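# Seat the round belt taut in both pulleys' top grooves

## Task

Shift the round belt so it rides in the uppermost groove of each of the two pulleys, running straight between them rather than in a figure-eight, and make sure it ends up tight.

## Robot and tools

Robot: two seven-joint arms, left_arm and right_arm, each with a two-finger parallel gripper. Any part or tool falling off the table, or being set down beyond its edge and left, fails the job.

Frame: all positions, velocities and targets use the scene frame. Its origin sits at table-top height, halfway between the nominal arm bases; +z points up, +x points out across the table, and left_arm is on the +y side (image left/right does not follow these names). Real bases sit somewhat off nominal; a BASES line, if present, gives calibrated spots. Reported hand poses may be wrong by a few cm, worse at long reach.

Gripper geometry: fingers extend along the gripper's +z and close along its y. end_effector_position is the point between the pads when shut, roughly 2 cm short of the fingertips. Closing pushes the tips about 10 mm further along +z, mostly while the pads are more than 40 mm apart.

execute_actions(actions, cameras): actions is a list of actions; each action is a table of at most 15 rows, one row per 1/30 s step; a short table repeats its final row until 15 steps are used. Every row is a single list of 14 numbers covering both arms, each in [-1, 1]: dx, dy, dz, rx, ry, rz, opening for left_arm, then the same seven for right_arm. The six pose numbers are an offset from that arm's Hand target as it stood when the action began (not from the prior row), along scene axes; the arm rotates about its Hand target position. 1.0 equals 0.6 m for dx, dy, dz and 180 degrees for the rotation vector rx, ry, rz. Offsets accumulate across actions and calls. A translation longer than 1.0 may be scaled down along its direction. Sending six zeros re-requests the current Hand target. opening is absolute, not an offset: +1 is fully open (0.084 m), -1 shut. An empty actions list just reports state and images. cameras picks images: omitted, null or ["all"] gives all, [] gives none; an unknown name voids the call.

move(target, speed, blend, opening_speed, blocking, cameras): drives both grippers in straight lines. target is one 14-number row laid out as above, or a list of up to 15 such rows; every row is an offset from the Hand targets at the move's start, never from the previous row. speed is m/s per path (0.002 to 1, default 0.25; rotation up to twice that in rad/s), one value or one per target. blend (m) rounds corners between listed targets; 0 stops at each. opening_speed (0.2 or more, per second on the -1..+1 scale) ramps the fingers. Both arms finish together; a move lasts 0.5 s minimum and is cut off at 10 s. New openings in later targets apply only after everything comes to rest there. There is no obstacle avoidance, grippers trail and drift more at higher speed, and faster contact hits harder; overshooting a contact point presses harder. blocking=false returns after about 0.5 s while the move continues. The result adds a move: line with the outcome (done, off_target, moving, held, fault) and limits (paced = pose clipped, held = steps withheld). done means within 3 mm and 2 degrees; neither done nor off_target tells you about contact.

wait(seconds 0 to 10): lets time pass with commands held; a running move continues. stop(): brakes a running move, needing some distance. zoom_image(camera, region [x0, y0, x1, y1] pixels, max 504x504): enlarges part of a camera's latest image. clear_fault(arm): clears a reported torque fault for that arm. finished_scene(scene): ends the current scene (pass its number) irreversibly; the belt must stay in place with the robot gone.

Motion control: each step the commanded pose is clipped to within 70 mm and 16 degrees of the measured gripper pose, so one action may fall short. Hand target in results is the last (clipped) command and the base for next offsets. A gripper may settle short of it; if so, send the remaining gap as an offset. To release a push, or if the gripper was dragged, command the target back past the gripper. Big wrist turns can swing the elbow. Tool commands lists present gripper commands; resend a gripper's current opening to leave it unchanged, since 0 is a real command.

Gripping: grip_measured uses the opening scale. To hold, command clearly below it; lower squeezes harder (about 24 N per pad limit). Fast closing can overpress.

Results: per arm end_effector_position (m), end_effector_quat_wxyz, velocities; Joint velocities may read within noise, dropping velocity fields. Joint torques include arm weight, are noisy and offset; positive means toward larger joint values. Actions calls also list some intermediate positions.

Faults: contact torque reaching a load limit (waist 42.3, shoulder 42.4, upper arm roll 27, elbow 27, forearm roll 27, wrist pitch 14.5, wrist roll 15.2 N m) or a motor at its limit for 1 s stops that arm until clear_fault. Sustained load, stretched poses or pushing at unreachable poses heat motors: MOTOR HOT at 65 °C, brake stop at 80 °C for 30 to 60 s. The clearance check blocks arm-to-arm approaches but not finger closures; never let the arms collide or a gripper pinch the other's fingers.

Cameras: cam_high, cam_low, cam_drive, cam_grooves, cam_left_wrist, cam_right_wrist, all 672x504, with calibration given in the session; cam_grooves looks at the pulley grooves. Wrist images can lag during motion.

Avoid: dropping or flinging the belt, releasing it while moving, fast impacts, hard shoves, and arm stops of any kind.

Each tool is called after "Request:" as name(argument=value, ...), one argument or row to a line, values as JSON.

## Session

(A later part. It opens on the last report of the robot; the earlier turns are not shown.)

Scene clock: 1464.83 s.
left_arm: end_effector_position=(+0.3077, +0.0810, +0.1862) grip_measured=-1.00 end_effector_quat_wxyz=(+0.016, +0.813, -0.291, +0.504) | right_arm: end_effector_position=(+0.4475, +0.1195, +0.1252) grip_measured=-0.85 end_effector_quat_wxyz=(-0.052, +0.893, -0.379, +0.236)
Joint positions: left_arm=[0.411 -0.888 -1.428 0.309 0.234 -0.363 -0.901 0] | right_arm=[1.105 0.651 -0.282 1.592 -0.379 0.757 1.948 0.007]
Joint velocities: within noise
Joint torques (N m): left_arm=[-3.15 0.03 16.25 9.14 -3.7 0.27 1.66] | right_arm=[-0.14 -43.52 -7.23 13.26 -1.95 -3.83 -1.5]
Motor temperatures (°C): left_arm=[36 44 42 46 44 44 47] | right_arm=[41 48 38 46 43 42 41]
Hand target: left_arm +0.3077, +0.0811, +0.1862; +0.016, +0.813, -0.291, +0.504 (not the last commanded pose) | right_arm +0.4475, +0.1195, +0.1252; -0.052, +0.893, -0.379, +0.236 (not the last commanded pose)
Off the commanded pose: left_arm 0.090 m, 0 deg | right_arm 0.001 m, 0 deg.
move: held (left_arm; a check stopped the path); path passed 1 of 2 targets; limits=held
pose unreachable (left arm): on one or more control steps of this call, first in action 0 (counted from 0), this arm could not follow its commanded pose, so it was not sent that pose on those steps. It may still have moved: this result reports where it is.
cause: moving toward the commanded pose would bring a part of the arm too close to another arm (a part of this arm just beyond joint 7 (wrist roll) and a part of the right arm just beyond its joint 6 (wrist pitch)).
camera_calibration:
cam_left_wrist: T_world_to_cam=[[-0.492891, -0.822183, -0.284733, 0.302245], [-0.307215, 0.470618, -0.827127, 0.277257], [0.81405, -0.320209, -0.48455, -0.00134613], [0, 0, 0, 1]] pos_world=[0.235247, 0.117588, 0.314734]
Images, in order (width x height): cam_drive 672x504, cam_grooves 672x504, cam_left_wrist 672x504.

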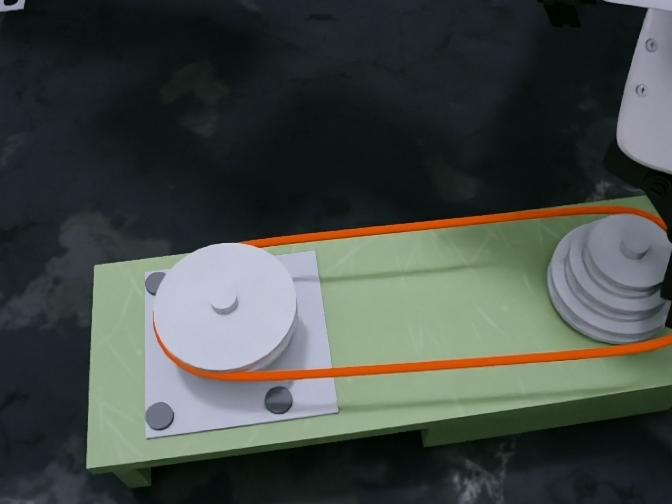

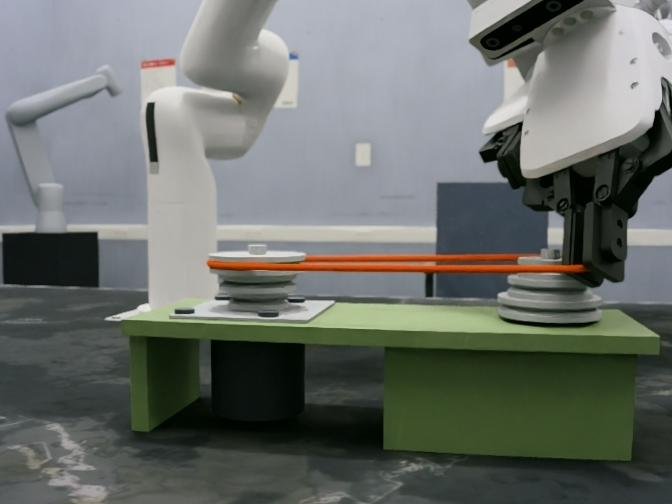

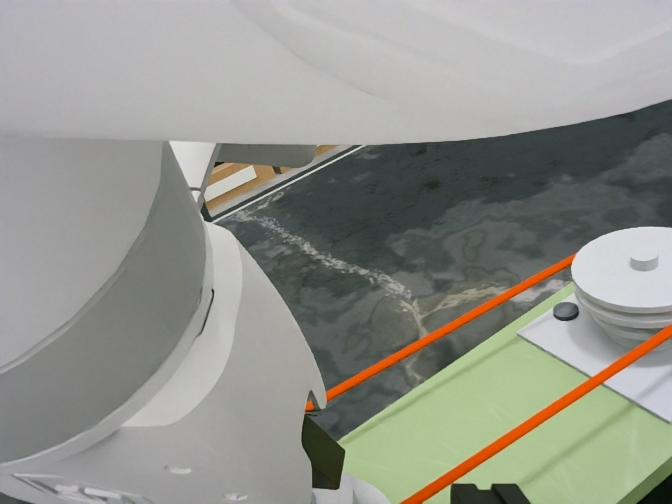

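Request:
move(
  target=[
    [0,-0.16,0.0,0,0,0,-1,0,0,0,0,0,0,-0.83],
    [0.12,-0.13,-0.052,0,0,0,-1,0,0,0,0,0,0,-0.83],
  ],
  speed=0.08,
  cameras=["cam_left_wrist","cam_drive","cam_grooves"],
)

Scene clock: 1469.07 s.
left_arm: end_effector_position=(+0.3075, +0.0750, +0.1863) grip_measured=-1.00 end_effector_quat_wxyz=(+0.016, +0.813, -0.291, +0.504) | right_arm: end_effector_position=(+0.4475, +0.1195, +0.1252) grip_measured=-0.85 end_effector_quat_wxyz=(-0.052, +0.893, -0.379, +0.236)
Joint positions: left_arm=[0.417 -0.889 -1.439 0.327 0.232 -0.351 -0.906 0] | right_arm=[1.105 0.651 -0.282 1.592 -0.379 0.757 1.948 0.007]
Joint velocities: within noise
Joint torques (N m): left_arm=[-3.27 18.29 16.54 9.21 1.56 -2.99 2.12] | right_arm=[-4.21 -40.34 -6.13 14.14 1.74 -2.23 -1.25]
Motor temperatures (°C): left_arm=[36 44 42 46 44 44 47] | right_arm=[41 48 38 46 43 41 41]
Hand target: left_arm +0.3075, +0.0750, +0.1863; +0.016, +0.813, -0.291, +0.504 (not the last commanded pose) | right_arm +0.4475, +0.1195, +0.1252; -0.052, +0.893, -0.379, +0.236
Off the commanded pose: left_arm 0.107 m, 0 deg | right_arm 0.000 m, 0 deg.
move: held (left_arm; a check stopped the path); path passed 0 of 2 targets; limits=held
pose unreachable (left arm): on one or more control steps of this call, first in action 0 (counted from 0), this arm could not follow its commanded pose, so it was not sent that pose on those steps. It may still have moved: this result reports where it is.
cause: moving toward the commanded pose would bring a part of the arm too close to another arm (a part of this arm just beyond joint 7 (wrist roll) and a part of the right arm just beyond its joint 6 (wrist pitch), at the place that arm is still heading or pushing toward).
camera_calibration:
cam_left_wrist: T_world_to_cam=[[-0.493489, -0.821473, -0.285746, 0.297492], [-0.306364, 0.47166, -0.826848, 0.279711], [0.814008, -0.320498, -0.484429, -0.00300214], [0, 0, 0, 1]] pos_world=[0.234946, 0.111491, 0.314831]
Images, in order (width x height): cam_drive 672x504, cam_grooves 672x504, cam_left_wrist 672x504.

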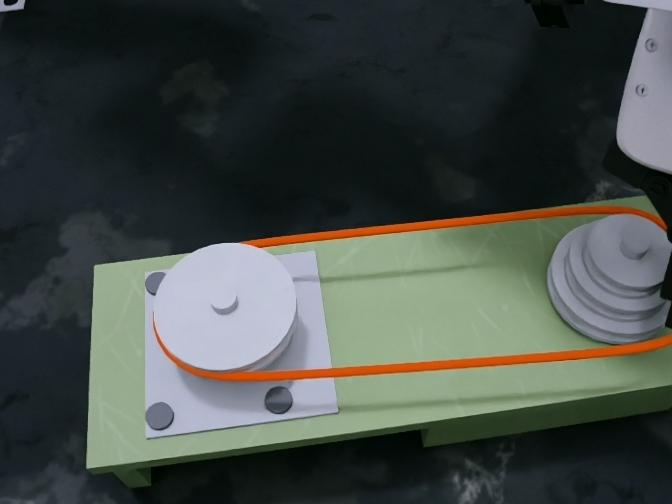

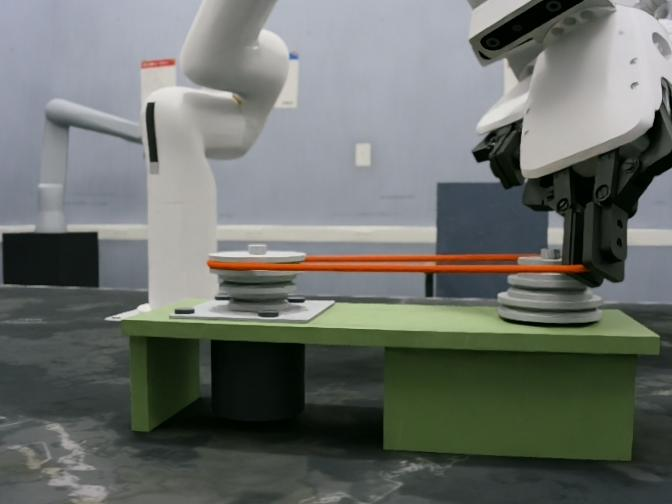

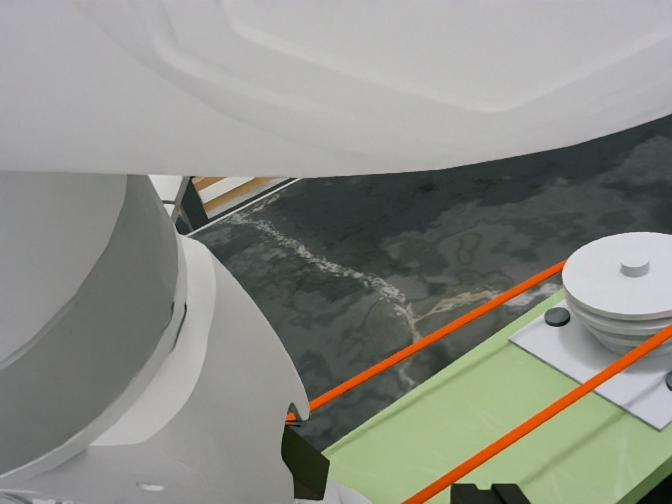

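Request:
move(
  target=[
    [-0.1295,0.092,0.036,0,0,0,-1,0,0,0,0,0,0,-0.80],
    [-0.1295,0.092,0.036,0,0,0,-1,0.0133,-0.0025,0.006,0.0316,0.153,0.006,-0.80],
  ],
  speed=0.08,
  cameras=["cam_left_wrist","cam_drive","cam_grooves"],
)

Request:
zoom_image(
  camera="cam_left_wrist",
  region=[210, 330, 430, 490],
)

Request:
zoom_image(
  camera="cam_grooves",
  region=[380, 130, 660, 350],
)

Scene clock: 1495.87 s.
left_arm: end_effector_position=(+0.2298, +0.1302, +0.2079) grip_measured=-1.00 end_effector_quat_wxyz=(+0.016, +0.813, -0.291, +0.504) | right_arm: end_effector_position=(+0.4555, +0.1180, +0.1288) grip_measured=-0.82 end_effector_quat_wxyz=(-0.007, +0.924, -0.383, -0.003)
Joint positions: left_arm=[-0.269 -1.01 -1.06 0.066 0.191 -0.041 -0.882 0] | right_arm=[0.78 0.832 -0.027 2.049 0.033 1.207 1.533 0.008]
Joint velocities: within noise
Joint torques (N m): left_arm=[-3.27 -2.68 12.6 14.81 -5.24 0.14 2.22] | right_arm=[-4.48 -35.17 3.07 22.31 3.19 -3.34 -1.31]
Motor temperatures (°C): left_arm=[36 44 44 45 44 44 48] | right_arm=[41 49 38 48 42 39 41]
Hand target: left_arm +0.2298, +0.1302, +0.2079; +0.016, +0.813, -0.291, +0.504 | right_arm +0.4555, +0.1180, +0.1288; -0.007, +0.924, -0.383, -0.003
Off the commanded pose: left_arm 0.000 m, 0 deg | right_arm 0.000 m, 0 deg.
move: done
camera_calibration:
cam_left_wrist: T_world_to_cam=[[-0.49365, -0.821446, -0.285544, 0.310619], [-0.306562, 0.471631, -0.826791, 0.247748], [0.813836, -0.320609, -0.484645, 0.0885204], [0, 0, 0, 1]] pos_world=[0.157246, 0.166691, 0.336432]
Images, in order (width x height): cam_drive 672x504, cam_grooves 672x504, cam_left_wrist 672x504.

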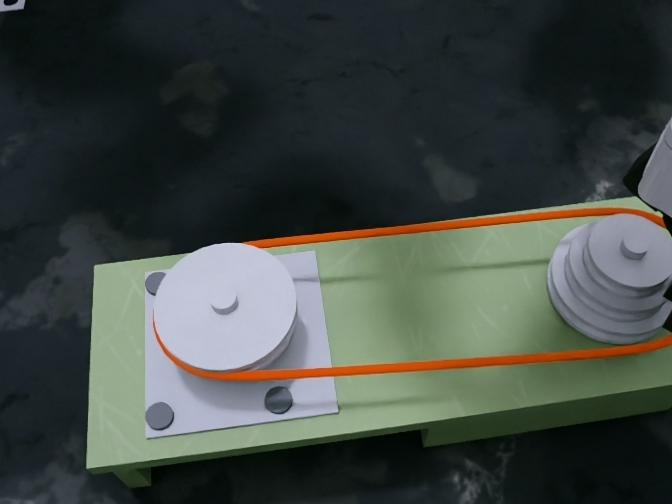

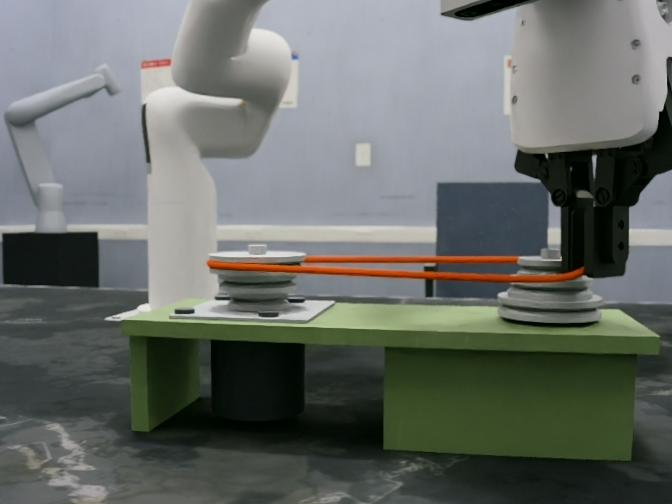

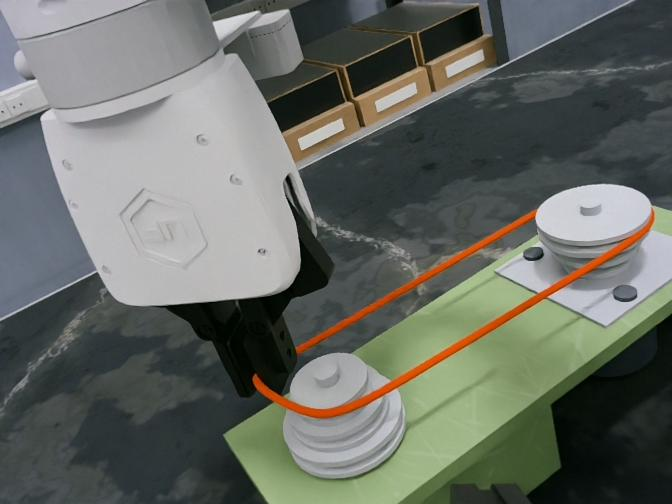

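Scaled by 2.291 from the camera's 672x504 image, which has a finer 960x720 frame.

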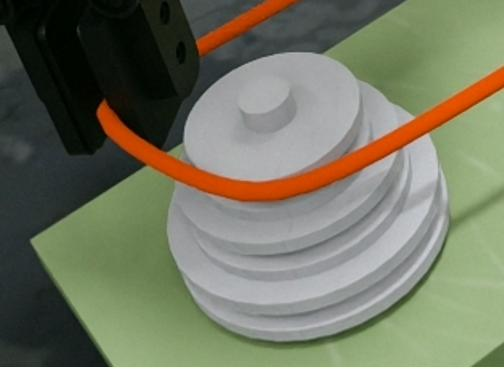

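Scaled by 1.800 from the camera's 672x504 image, which has a finer 960x720 frame.

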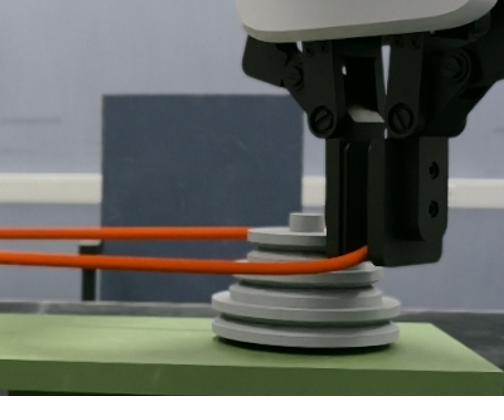

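Request:
move(
  target=[
    [0,0,0,0,0,0,-1,0,0,0,0,0,0,-1],
    [0,0,0,0,0,0,-1,-0.005,-0.002,0.004,0,0,0,-1],
    [0,0,0,0,0,0,-1,-0.007,-0.002,0.004,-0.03,-0.06,0,-1],
  ],
  speed=0.03,
  cameras=["cam_left_wrist","cam_drive","cam_grooves"],
)

Request:
zoom_image(
  camera="cam_left_wrist",
  region=[210, 330, 430, 490],
)

Request:
zoom_image(
  camera="cam_grooves",
  region=[380, 130, 660, 350],
)

Scene clock: 1504.83 s.
left_arm: end_effector_position=(+0.2298, +0.1302, +0.2079) grip_measured=-1.00 end_effector_quat_wxyz=(+0.016, +0.813, -0.291, +0.504) | right_arm: end_effector_position=(+0.4513, +0.1168, +0.1312) grip_measured=-0.92 end_effector_quat_wxyz=(+0.001, +0.919, -0.381, +0.102)
Joint positions: left_arm=[-0.269 -1.01 -1.06 0.066 0.191 -0.041 -0.882 0] | right_arm=[0.909 0.748 -0.119 1.882 -0.126 1.07 1.663 0.004]
Joint velocities: within noise
Joint torques (N m): left_arm=[-2.65 0.85 11.91 14.92 -5.28 -0.02 2.2] | right_arm=[6.83 -48.16 -4.62 15.3 -2.65 -5.82 1.63]
Motor temperatures (°C): left_arm=[36 44 43 45 45 44 48] | right_arm=[41 49 38 49 42 39 41]
Hand target: left_arm +0.2298, +0.1302, +0.2079; +0.016, +0.813, -0.291, +0.504 | right_arm +0.4513, +0.1168, +0.1312; +0.001, +0.919, -0.381, +0.102
Off the commanded pose: left_arm 0.000 m, 0 deg | right_arm 0.000 m, 0 deg.
move: done
camera_calibration:
cam_left_wrist: T_world_to_cam=[[-0.49365, -0.821446, -0.285544, 0.310619], [-0.306562, 0.471631, -0.826791, 0.247748], [0.813836, -0.320609, -0.484645, 0.0885204], [0, 0, 0, 1]] pos_world=[0.157246, 0.166691, 0.336432]
Images, in order (width x height): cam_drive 672x504, cam_grooves 672x504, cam_left_wrist 672x504.

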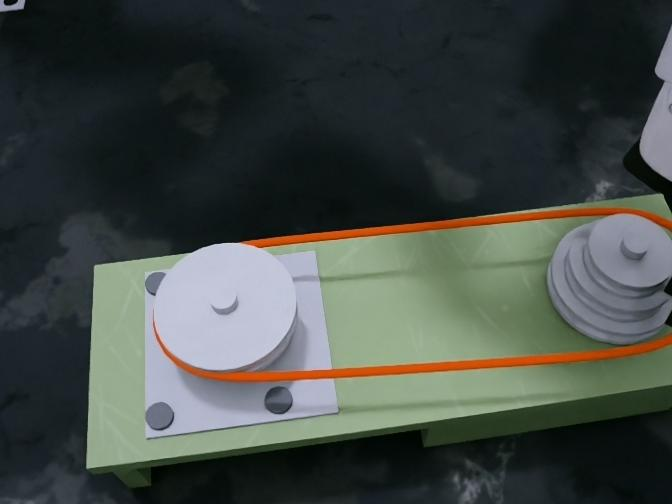

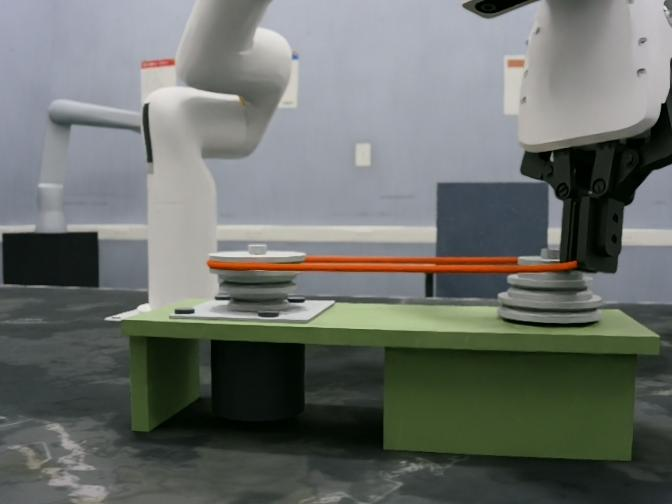

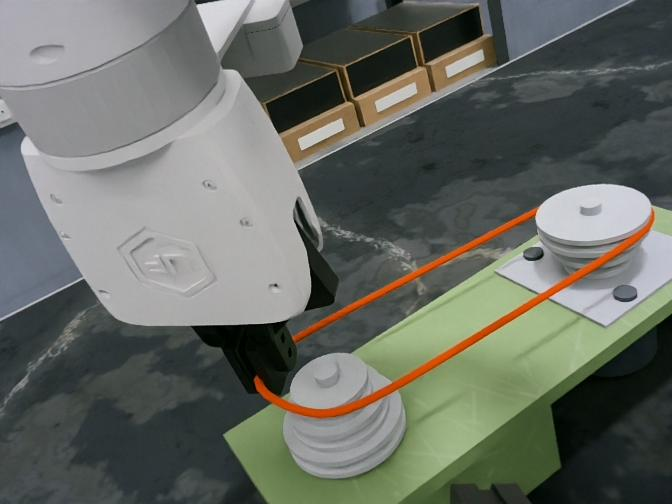

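Scaled by 2.291 from the camera's 672x504 image, which has a finer 960x720 frame.

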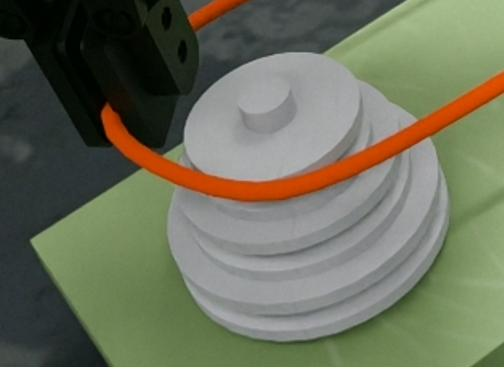

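Scaled by 1.800 from the camera's 672x504 image, which has a finer 960x720 frame.

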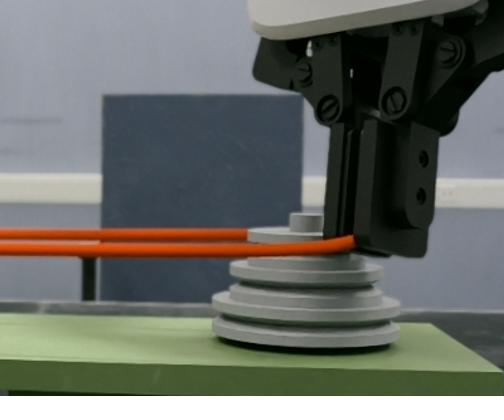

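Request:
move(
  target=[
    [0,0,0,0,0,0,-1,-0.006,-0.005,0.001,-0.03,-0.05,0,-1],
  ],
  speed=0.03,
  cameras=["cam_left_wrist","cam_drive","cam_grooves"],
)

Request:
zoom_image(
  camera="cam_left_wrist",
  region=[210, 330, 430, 490],
)

Request:
zoom_image(
  camera="cam_grooves",
  region=[380, 130, 660, 350],
)

Scene clock: 1513.77 s.
left_arm: end_effector_position=(+0.2298, +0.1302, +0.2079) grip_measured=-1.00 end_effector_quat_wxyz=(+0.016, +0.813, -0.291, +0.504) | right_arm: end_effector_position=(+0.4477, +0.1138, +0.1318) grip_measured=-0.92 end_effector_quat_wxyz=(+0.014, +0.907, -0.374, +0.192)
Joint positions: left_arm=[-0.269 -1.01 -1.06 0.066 0.191 -0.041 -0.882 0] | right_arm=[1.029 0.719 -0.208 1.791 -0.284 1.009 1.8 0.004]
Joint velocities: within noise
Joint torques (N m): left_arm=[-2.06 4 11.56 15.01 -5.21 -0.3 2.04] | right_arm=[6.45 -45.93 -6.84 13.35 -2.65 -4.31 1.45]
Motor temperatures (°C): left_arm=[36 44 43 45 45 44 48] | right_arm=[41 50 38 49 42 39 41]
Hand target: left_arm +0.2298, +0.1302, +0.2079; +0.016, +0.813, -0.291, +0.504 | right_arm +0.4477, +0.1138, +0.1318; +0.014, +0.907, -0.374, +0.192
Off the commanded pose: left_arm 0.000 m, 0 deg | right_arm 0.000 m, 0 deg.
move: done
camera_calibration:
cam_left_wrist: T_world_to_cam=[[-0.49365, -0.821446, -0.285544, 0.310619], [-0.306562, 0.471631, -0.826791, 0.247748], [0.813836, -0.320609, -0.484645, 0.0885204], [0, 0, 0, 1]] pos_world=[0.157246, 0.166691, 0.336432]
Images, in order (width x height): cam_drive 672x504, cam_grooves 672x504, cam_left_wrist 672x504.

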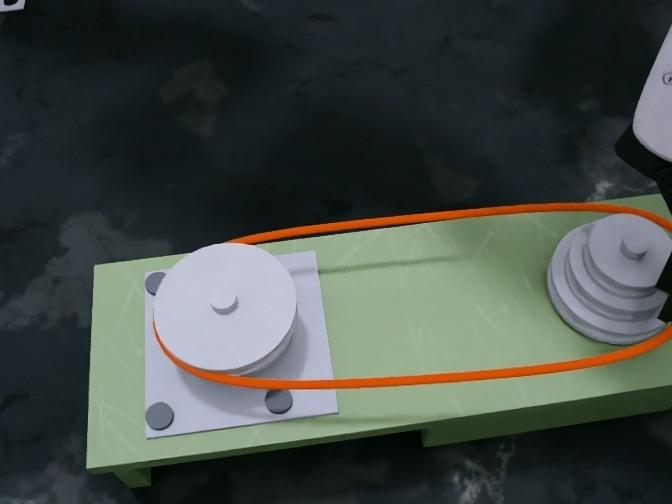

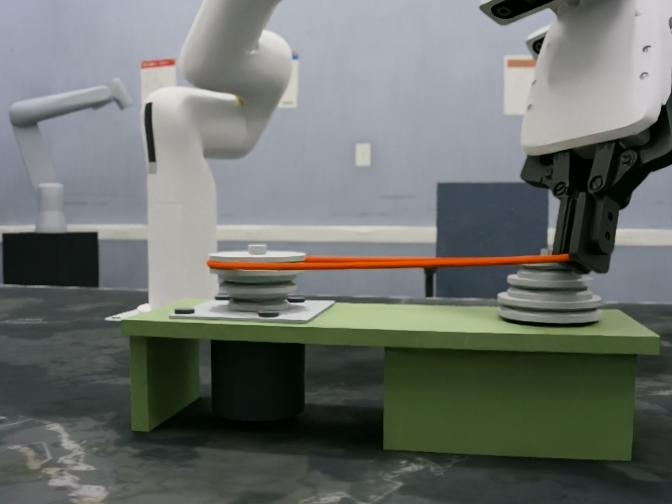

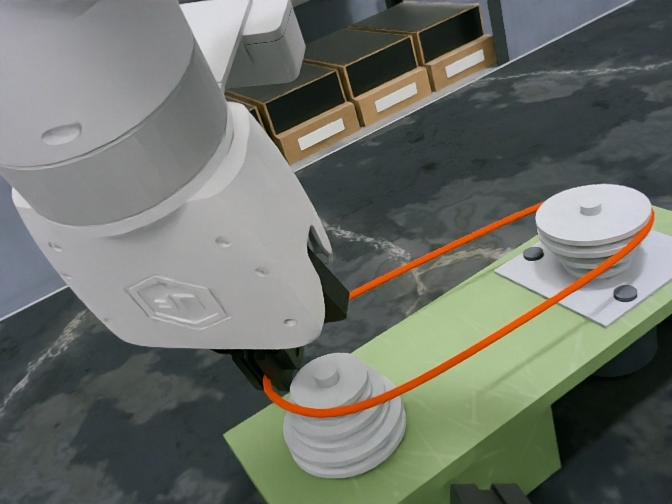

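Scaled by 2.291 from the camera's 672x504 image, which has a finer 960x720 frame.

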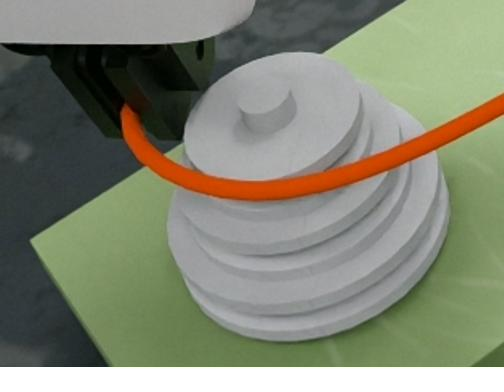

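Scaled by 1.800 from the camera's 672x504 image, which has a finer 960x720 frame.

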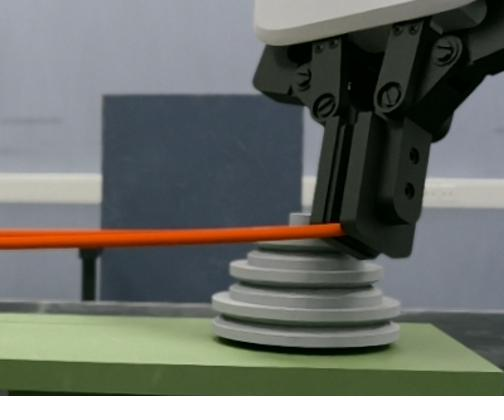

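Request:
move(
  target=[
    [0,0,0,0,0,0,-1,0.006,0.001,-0.010,-0.0,-0.0,0,-1],
  ],
  speed=0.03,
  cameras=["cam_left_wrist","cam_drive","cam_grooves"],
)

Request:
zoom_image(
  camera="cam_left_wrist",
  region=[210, 330, 430, 490],
)

Request:
zoom_image(
  camera="cam_grooves",
  region=[380, 130, 660, 350],
)

Request:
zoom_image(
  camera="cam_drive",
  region=[472, 150, 672, 350],
)

Scene clock: 1517.93 s.
left_arm: end_effector_position=(+0.2298, +0.1302, +0.2079) grip_measured=-1.00 end_effector_quat_wxyz=(+0.016, +0.813, -0.291, +0.504) | right_arm: end_effector_position=(+0.4512, +0.1144, +0.1258) grip_measured=-0.92 end_effector_quat_wxyz=(+0.014, +0.907, -0.374, +0.192)
Joint positions: left_arm=[-0.269 -1.01 -1.06 0.066 0.191 -0.041 -0.882 0] | right_arm=[1.024 0.737 -0.208 1.802 -0.282 1.002 1.798 0.004]
Joint velocities: within noise
Joint torques (N m): left_arm=[-1.85 5.62 11.25 14.93 -5.37 -0.32 2.1] | right_arm=[-4.84 -30.61 -1 20.27 2.36 -4.59 -1.39]
Motor temperatures (°C): left_arm=[36 44 43 45 45 43 48] | right_arm=[41 50 38 48 42 39 41]
Hand target: left_arm +0.2298, +0.1302, +0.2079; +0.016, +0.813, -0.291, +0.504 | right_arm +0.4513, +0.1144, +0.1258; +0.014, +0.907, -0.374, +0.192
Off the commanded pose: left_arm 0.000 m, 0 deg | right_arm 0.000 m, 0 deg.
move: done
camera_calibration:
cam_left_wrist: T_world_to_cam=[[-0.49365, -0.821446, -0.285544, 0.310619], [-0.306562, 0.471631, -0.826791, 0.247748], [0.813836, -0.320609, -0.484645, 0.0885204], [0, 0, 0, 1]] pos_world=[0.157246, 0.166691, 0.336432]
Images, in order (width x height): cam_drive 672x504, cam_grooves 672x504, cam_left_wrist 672x504.

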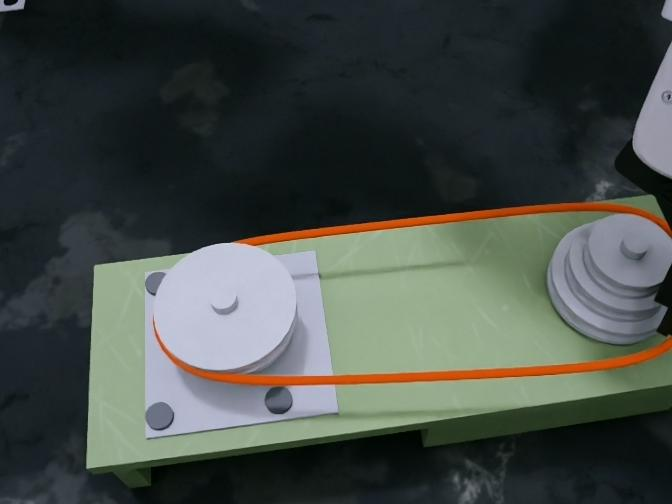

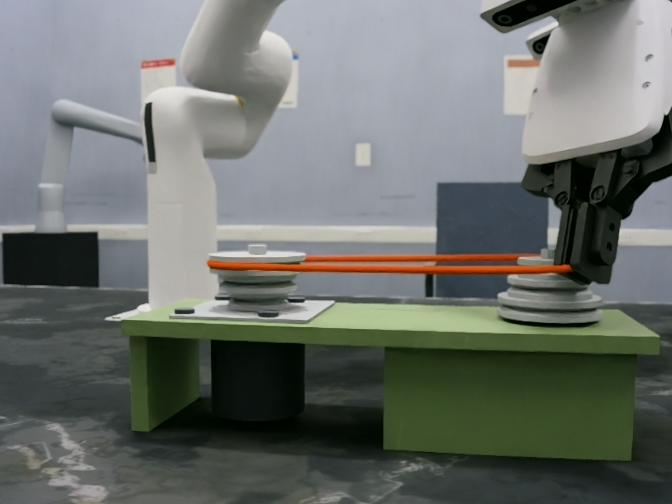

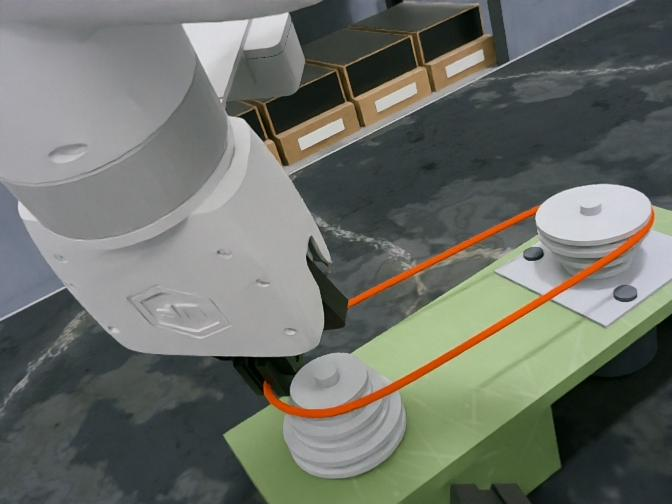

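Scaled by 2.291 from the camera's 672x504 image, which has a finer 960x720 frame.

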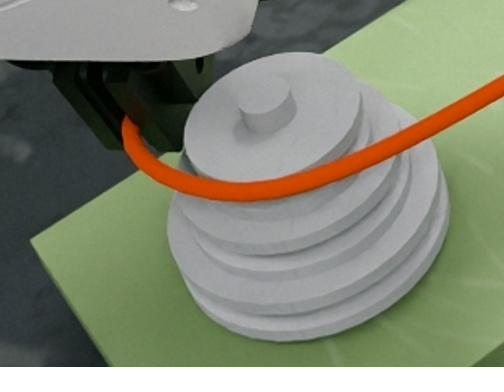

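Scaled by 1.800 from the camera's 672x504 image, which has a finer 960x720 frame.

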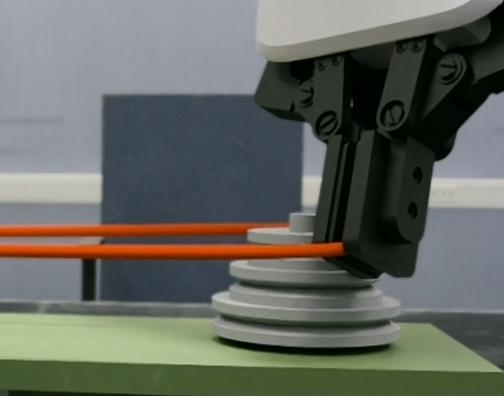

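Scaled by 2.520 from the camera's 672x504 image, which has a finer 960x720 frame.

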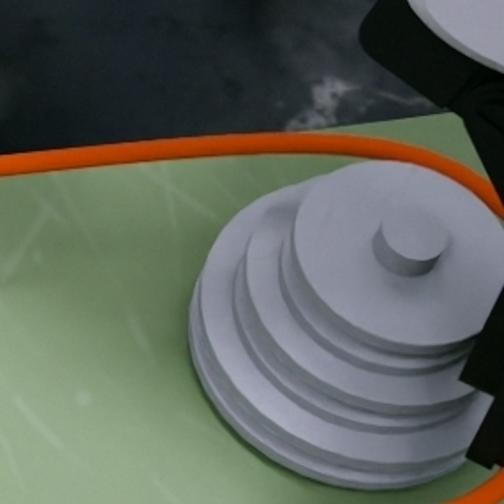

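Request:
move(
  target=[
    [0,0,0,0,0,0,-1,-0.003,-0.002,0.004,-0.03,-0.08,0,-1],
  ],
  speed=0.03,
  cameras=["cam_left_wrist","cam_drive","cam_grooves"],
)

Request:
zoom_image(
  camera="cam_left_wrist",
  region=[210, 330, 430, 490],
)

Request:
zoom_image(
  camera="cam_grooves",
  region=[380, 130, 660, 350],
)

Request:
zoom_image(
  camera="cam_drive",
  region=[472, 150, 672, 350],
)

Scene clock: 1527.00 s.
left_arm: end_effector_position=(+0.2298, +0.1302, +0.2079) grip_measured=-1.00 end_effector_quat_wxyz=(+0.016, +0.813, -0.291, +0.504) | right_arm: end_effector_position=(+0.4495, +0.1132, +0.1282) grip_measured=-0.92 end_effector_quat_wxyz=(+0.010, +0.874, -0.364, +0.321)
Joint positions: left_arm=[-0.269 -1.01 -1.06 0.066 0.191 -0.041 -0.882 0] | right_arm=[1.205 0.727 -0.353 1.684 -0.522 0.917 2.044 0.004]
Joint velocities: within noise
Joint torques (N m): left_arm=[-1.7 9.54 10.64 15.04 -5.21 -0.56 1.95] | right_arm=[6.78 -29.23 -9.84 13.07 -2.9 -3.87 1.53]
Motor temperatures (°C): left_arm=[36 44 43 45 45 43 48] | right_arm=[41 50 38 48 42 39 41]
Hand target: left_arm +0.2298, +0.1302, +0.2079; +0.016, +0.813, -0.291, +0.504 | right_arm +0.4495, +0.1132, +0.1282; +0.010, +0.874, -0.364, +0.321
Off the commanded pose: left_arm 0.000 m, 0 deg | right_arm 0.000 m, 0 deg.
move: done
camera_calibration:
cam_left_wrist: T_world_to_cam=[[-0.49365, -0.821446, -0.285544, 0.310619], [-0.306562, 0.471631, -0.826791, 0.247748], [0.813836, -0.320609, -0.484645, 0.0885204], [0, 0, 0, 1]] pos_world=[0.157246, 0.166691, 0.336432]
Images, in order (width x height): cam_drive 672x504, cam_grooves 672x504, cam_left_wrist 672x504.

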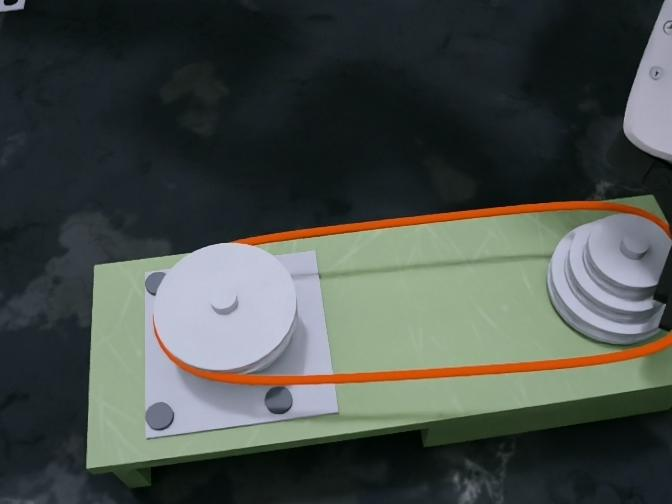

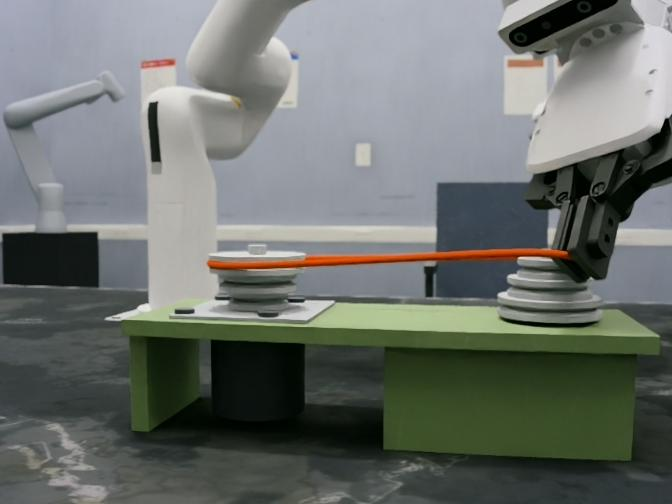

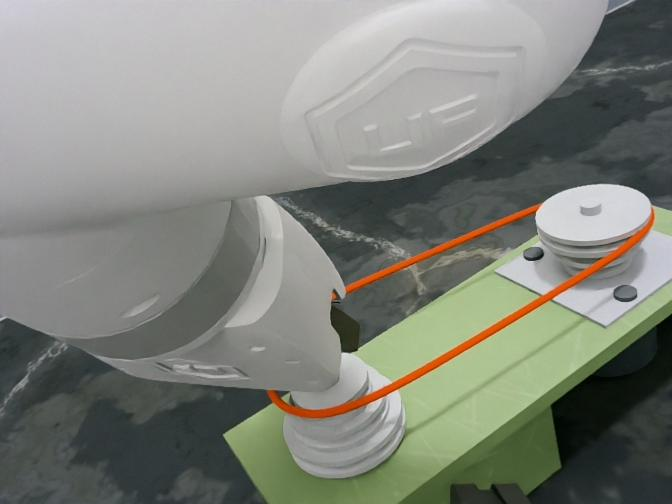

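Scaled by 2.291 from the camera's 672x504 image, which has a finer 960x720 frame.

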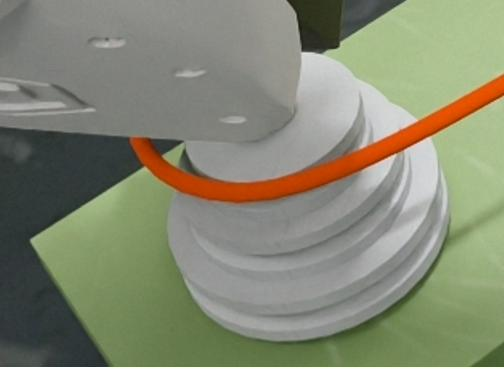

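Scaled by 1.800 from the camera's 672x504 image, which has a finer 960x720 frame.

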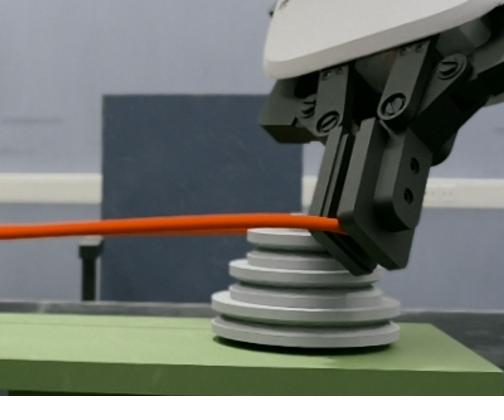

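Scaled by 2.520 from the camera's 672x504 image, which has a finer 960x720 frame.

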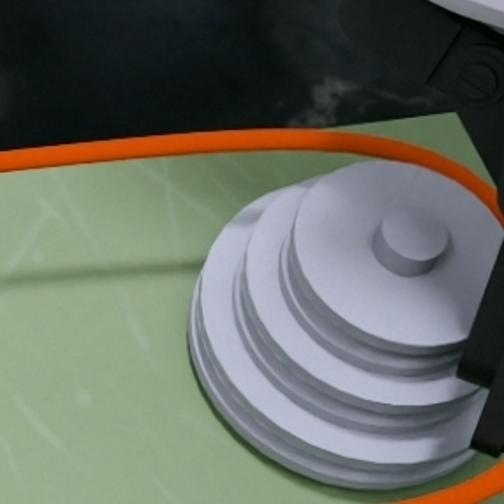

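Request:
move(
  target=[
    [0,0,0,0,0,0,-1,0.004,0.003,-0.008,0,0,0,-1],
  ],
  speed=0.03,
  cameras=["cam_left_wrist","cam_drive","cam_grooves"],
)

Request:
zoom_image(
  camera="cam_left_wrist",
  region=[210, 330, 430, 490],
)

Request:
zoom_image(
  camera="cam_grooves",
  region=[460, 190, 600, 300],
)

Request:
zoom_image(
  camera="cam_drive",
  region=[472, 150, 672, 350],
)

Scene clock: 1533.30 s.
left_arm: end_effector_position=(+0.2298, +0.1302, +0.2079) grip_measured=-1.00 end_effector_quat_wxyz=(+0.016, +0.813, -0.291, +0.504) | right_arm: end_effector_position=(+0.4519, +0.1150, +0.1235) grip_measured=-0.92 end_effector_quat_wxyz=(+0.010, +0.874, -0.364, +0.321)
Joint positions: left_arm=[-0.269 -1.01 -1.06 0.066 0.191 -0.041 -0.882 0] | right_arm=[1.2 0.744 -0.352 1.698 -0.519 0.913 2.044 0.004]
Joint velocities: within noise
Joint torques (N m): left_arm=[-1.11 11.21 10.26 14.97 -5.22 -0.85 1.93] | right_arm=[-4.98 -29.82 -3.92 20.6 2.08 -4.7 0.08]
Motor temperatures (°C): left_arm=[36 44 43 45 45 43 48] | right_arm=[41 49 38 48 42 39 41]
Hand target: left_arm +0.2298, +0.1302, +0.2079; +0.016, +0.813, -0.291, +0.504 | right_arm +0.4519, +0.1150, +0.1234; +0.010, +0.874, -0.364, +0.321
Off the commanded pose: left_arm 0.000 m, 0 deg | right_arm 0.000 m, 0 deg.
move: done
camera_calibration:
cam_left_wrist: T_world_to_cam=[[-0.49365, -0.821446, -0.285544, 0.310619], [-0.306562, 0.471631, -0.826791, 0.247748], [0.813836, -0.320609, -0.484645, 0.0885204], [0, 0, 0, 1]] pos_world=[0.157246, 0.166691, 0.336432]
Images, in order (width x height): cam_drive 672x504, cam_grooves 672x504, cam_left_wrist 672x504.

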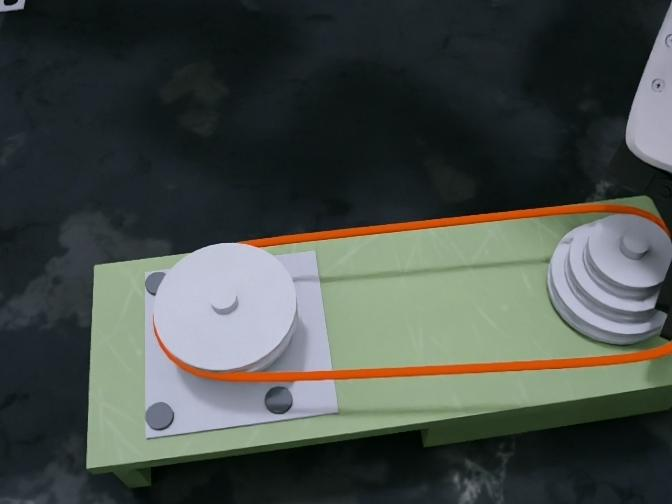

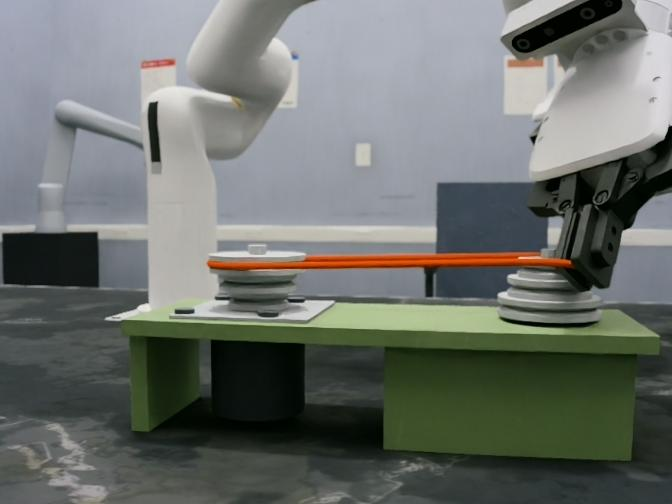

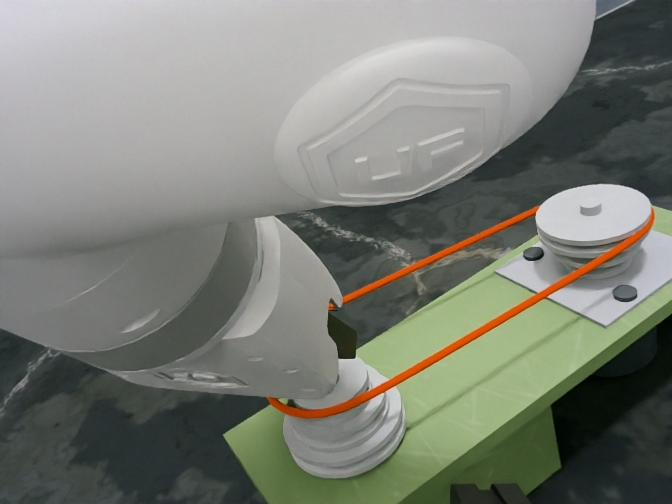

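Scaled by 2.291 from the camera's 672x504 image, which has a finer 960x720 frame.

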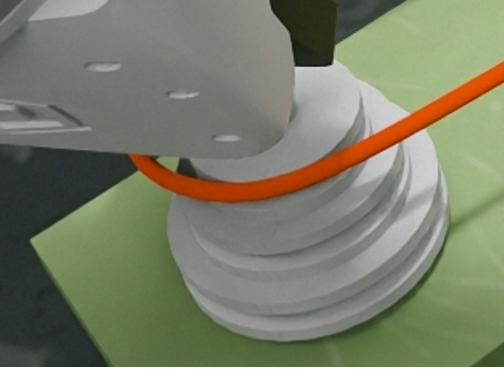

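Scaled by 3.600 from the camera's 672x504 image, which has a finer 960x720 frame.

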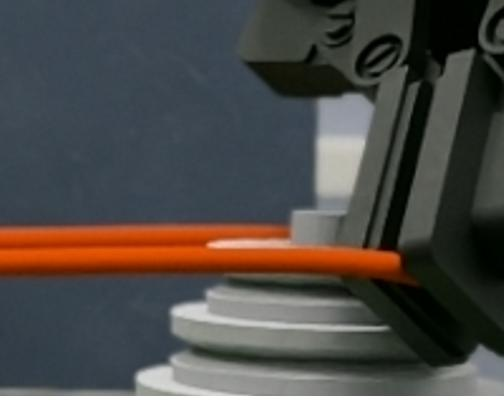

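Scaled by 2.520 from the camera's 672x504 image, which has a finer 960x720 frame.

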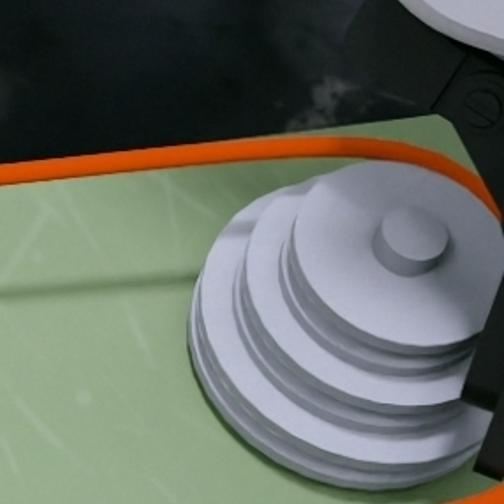

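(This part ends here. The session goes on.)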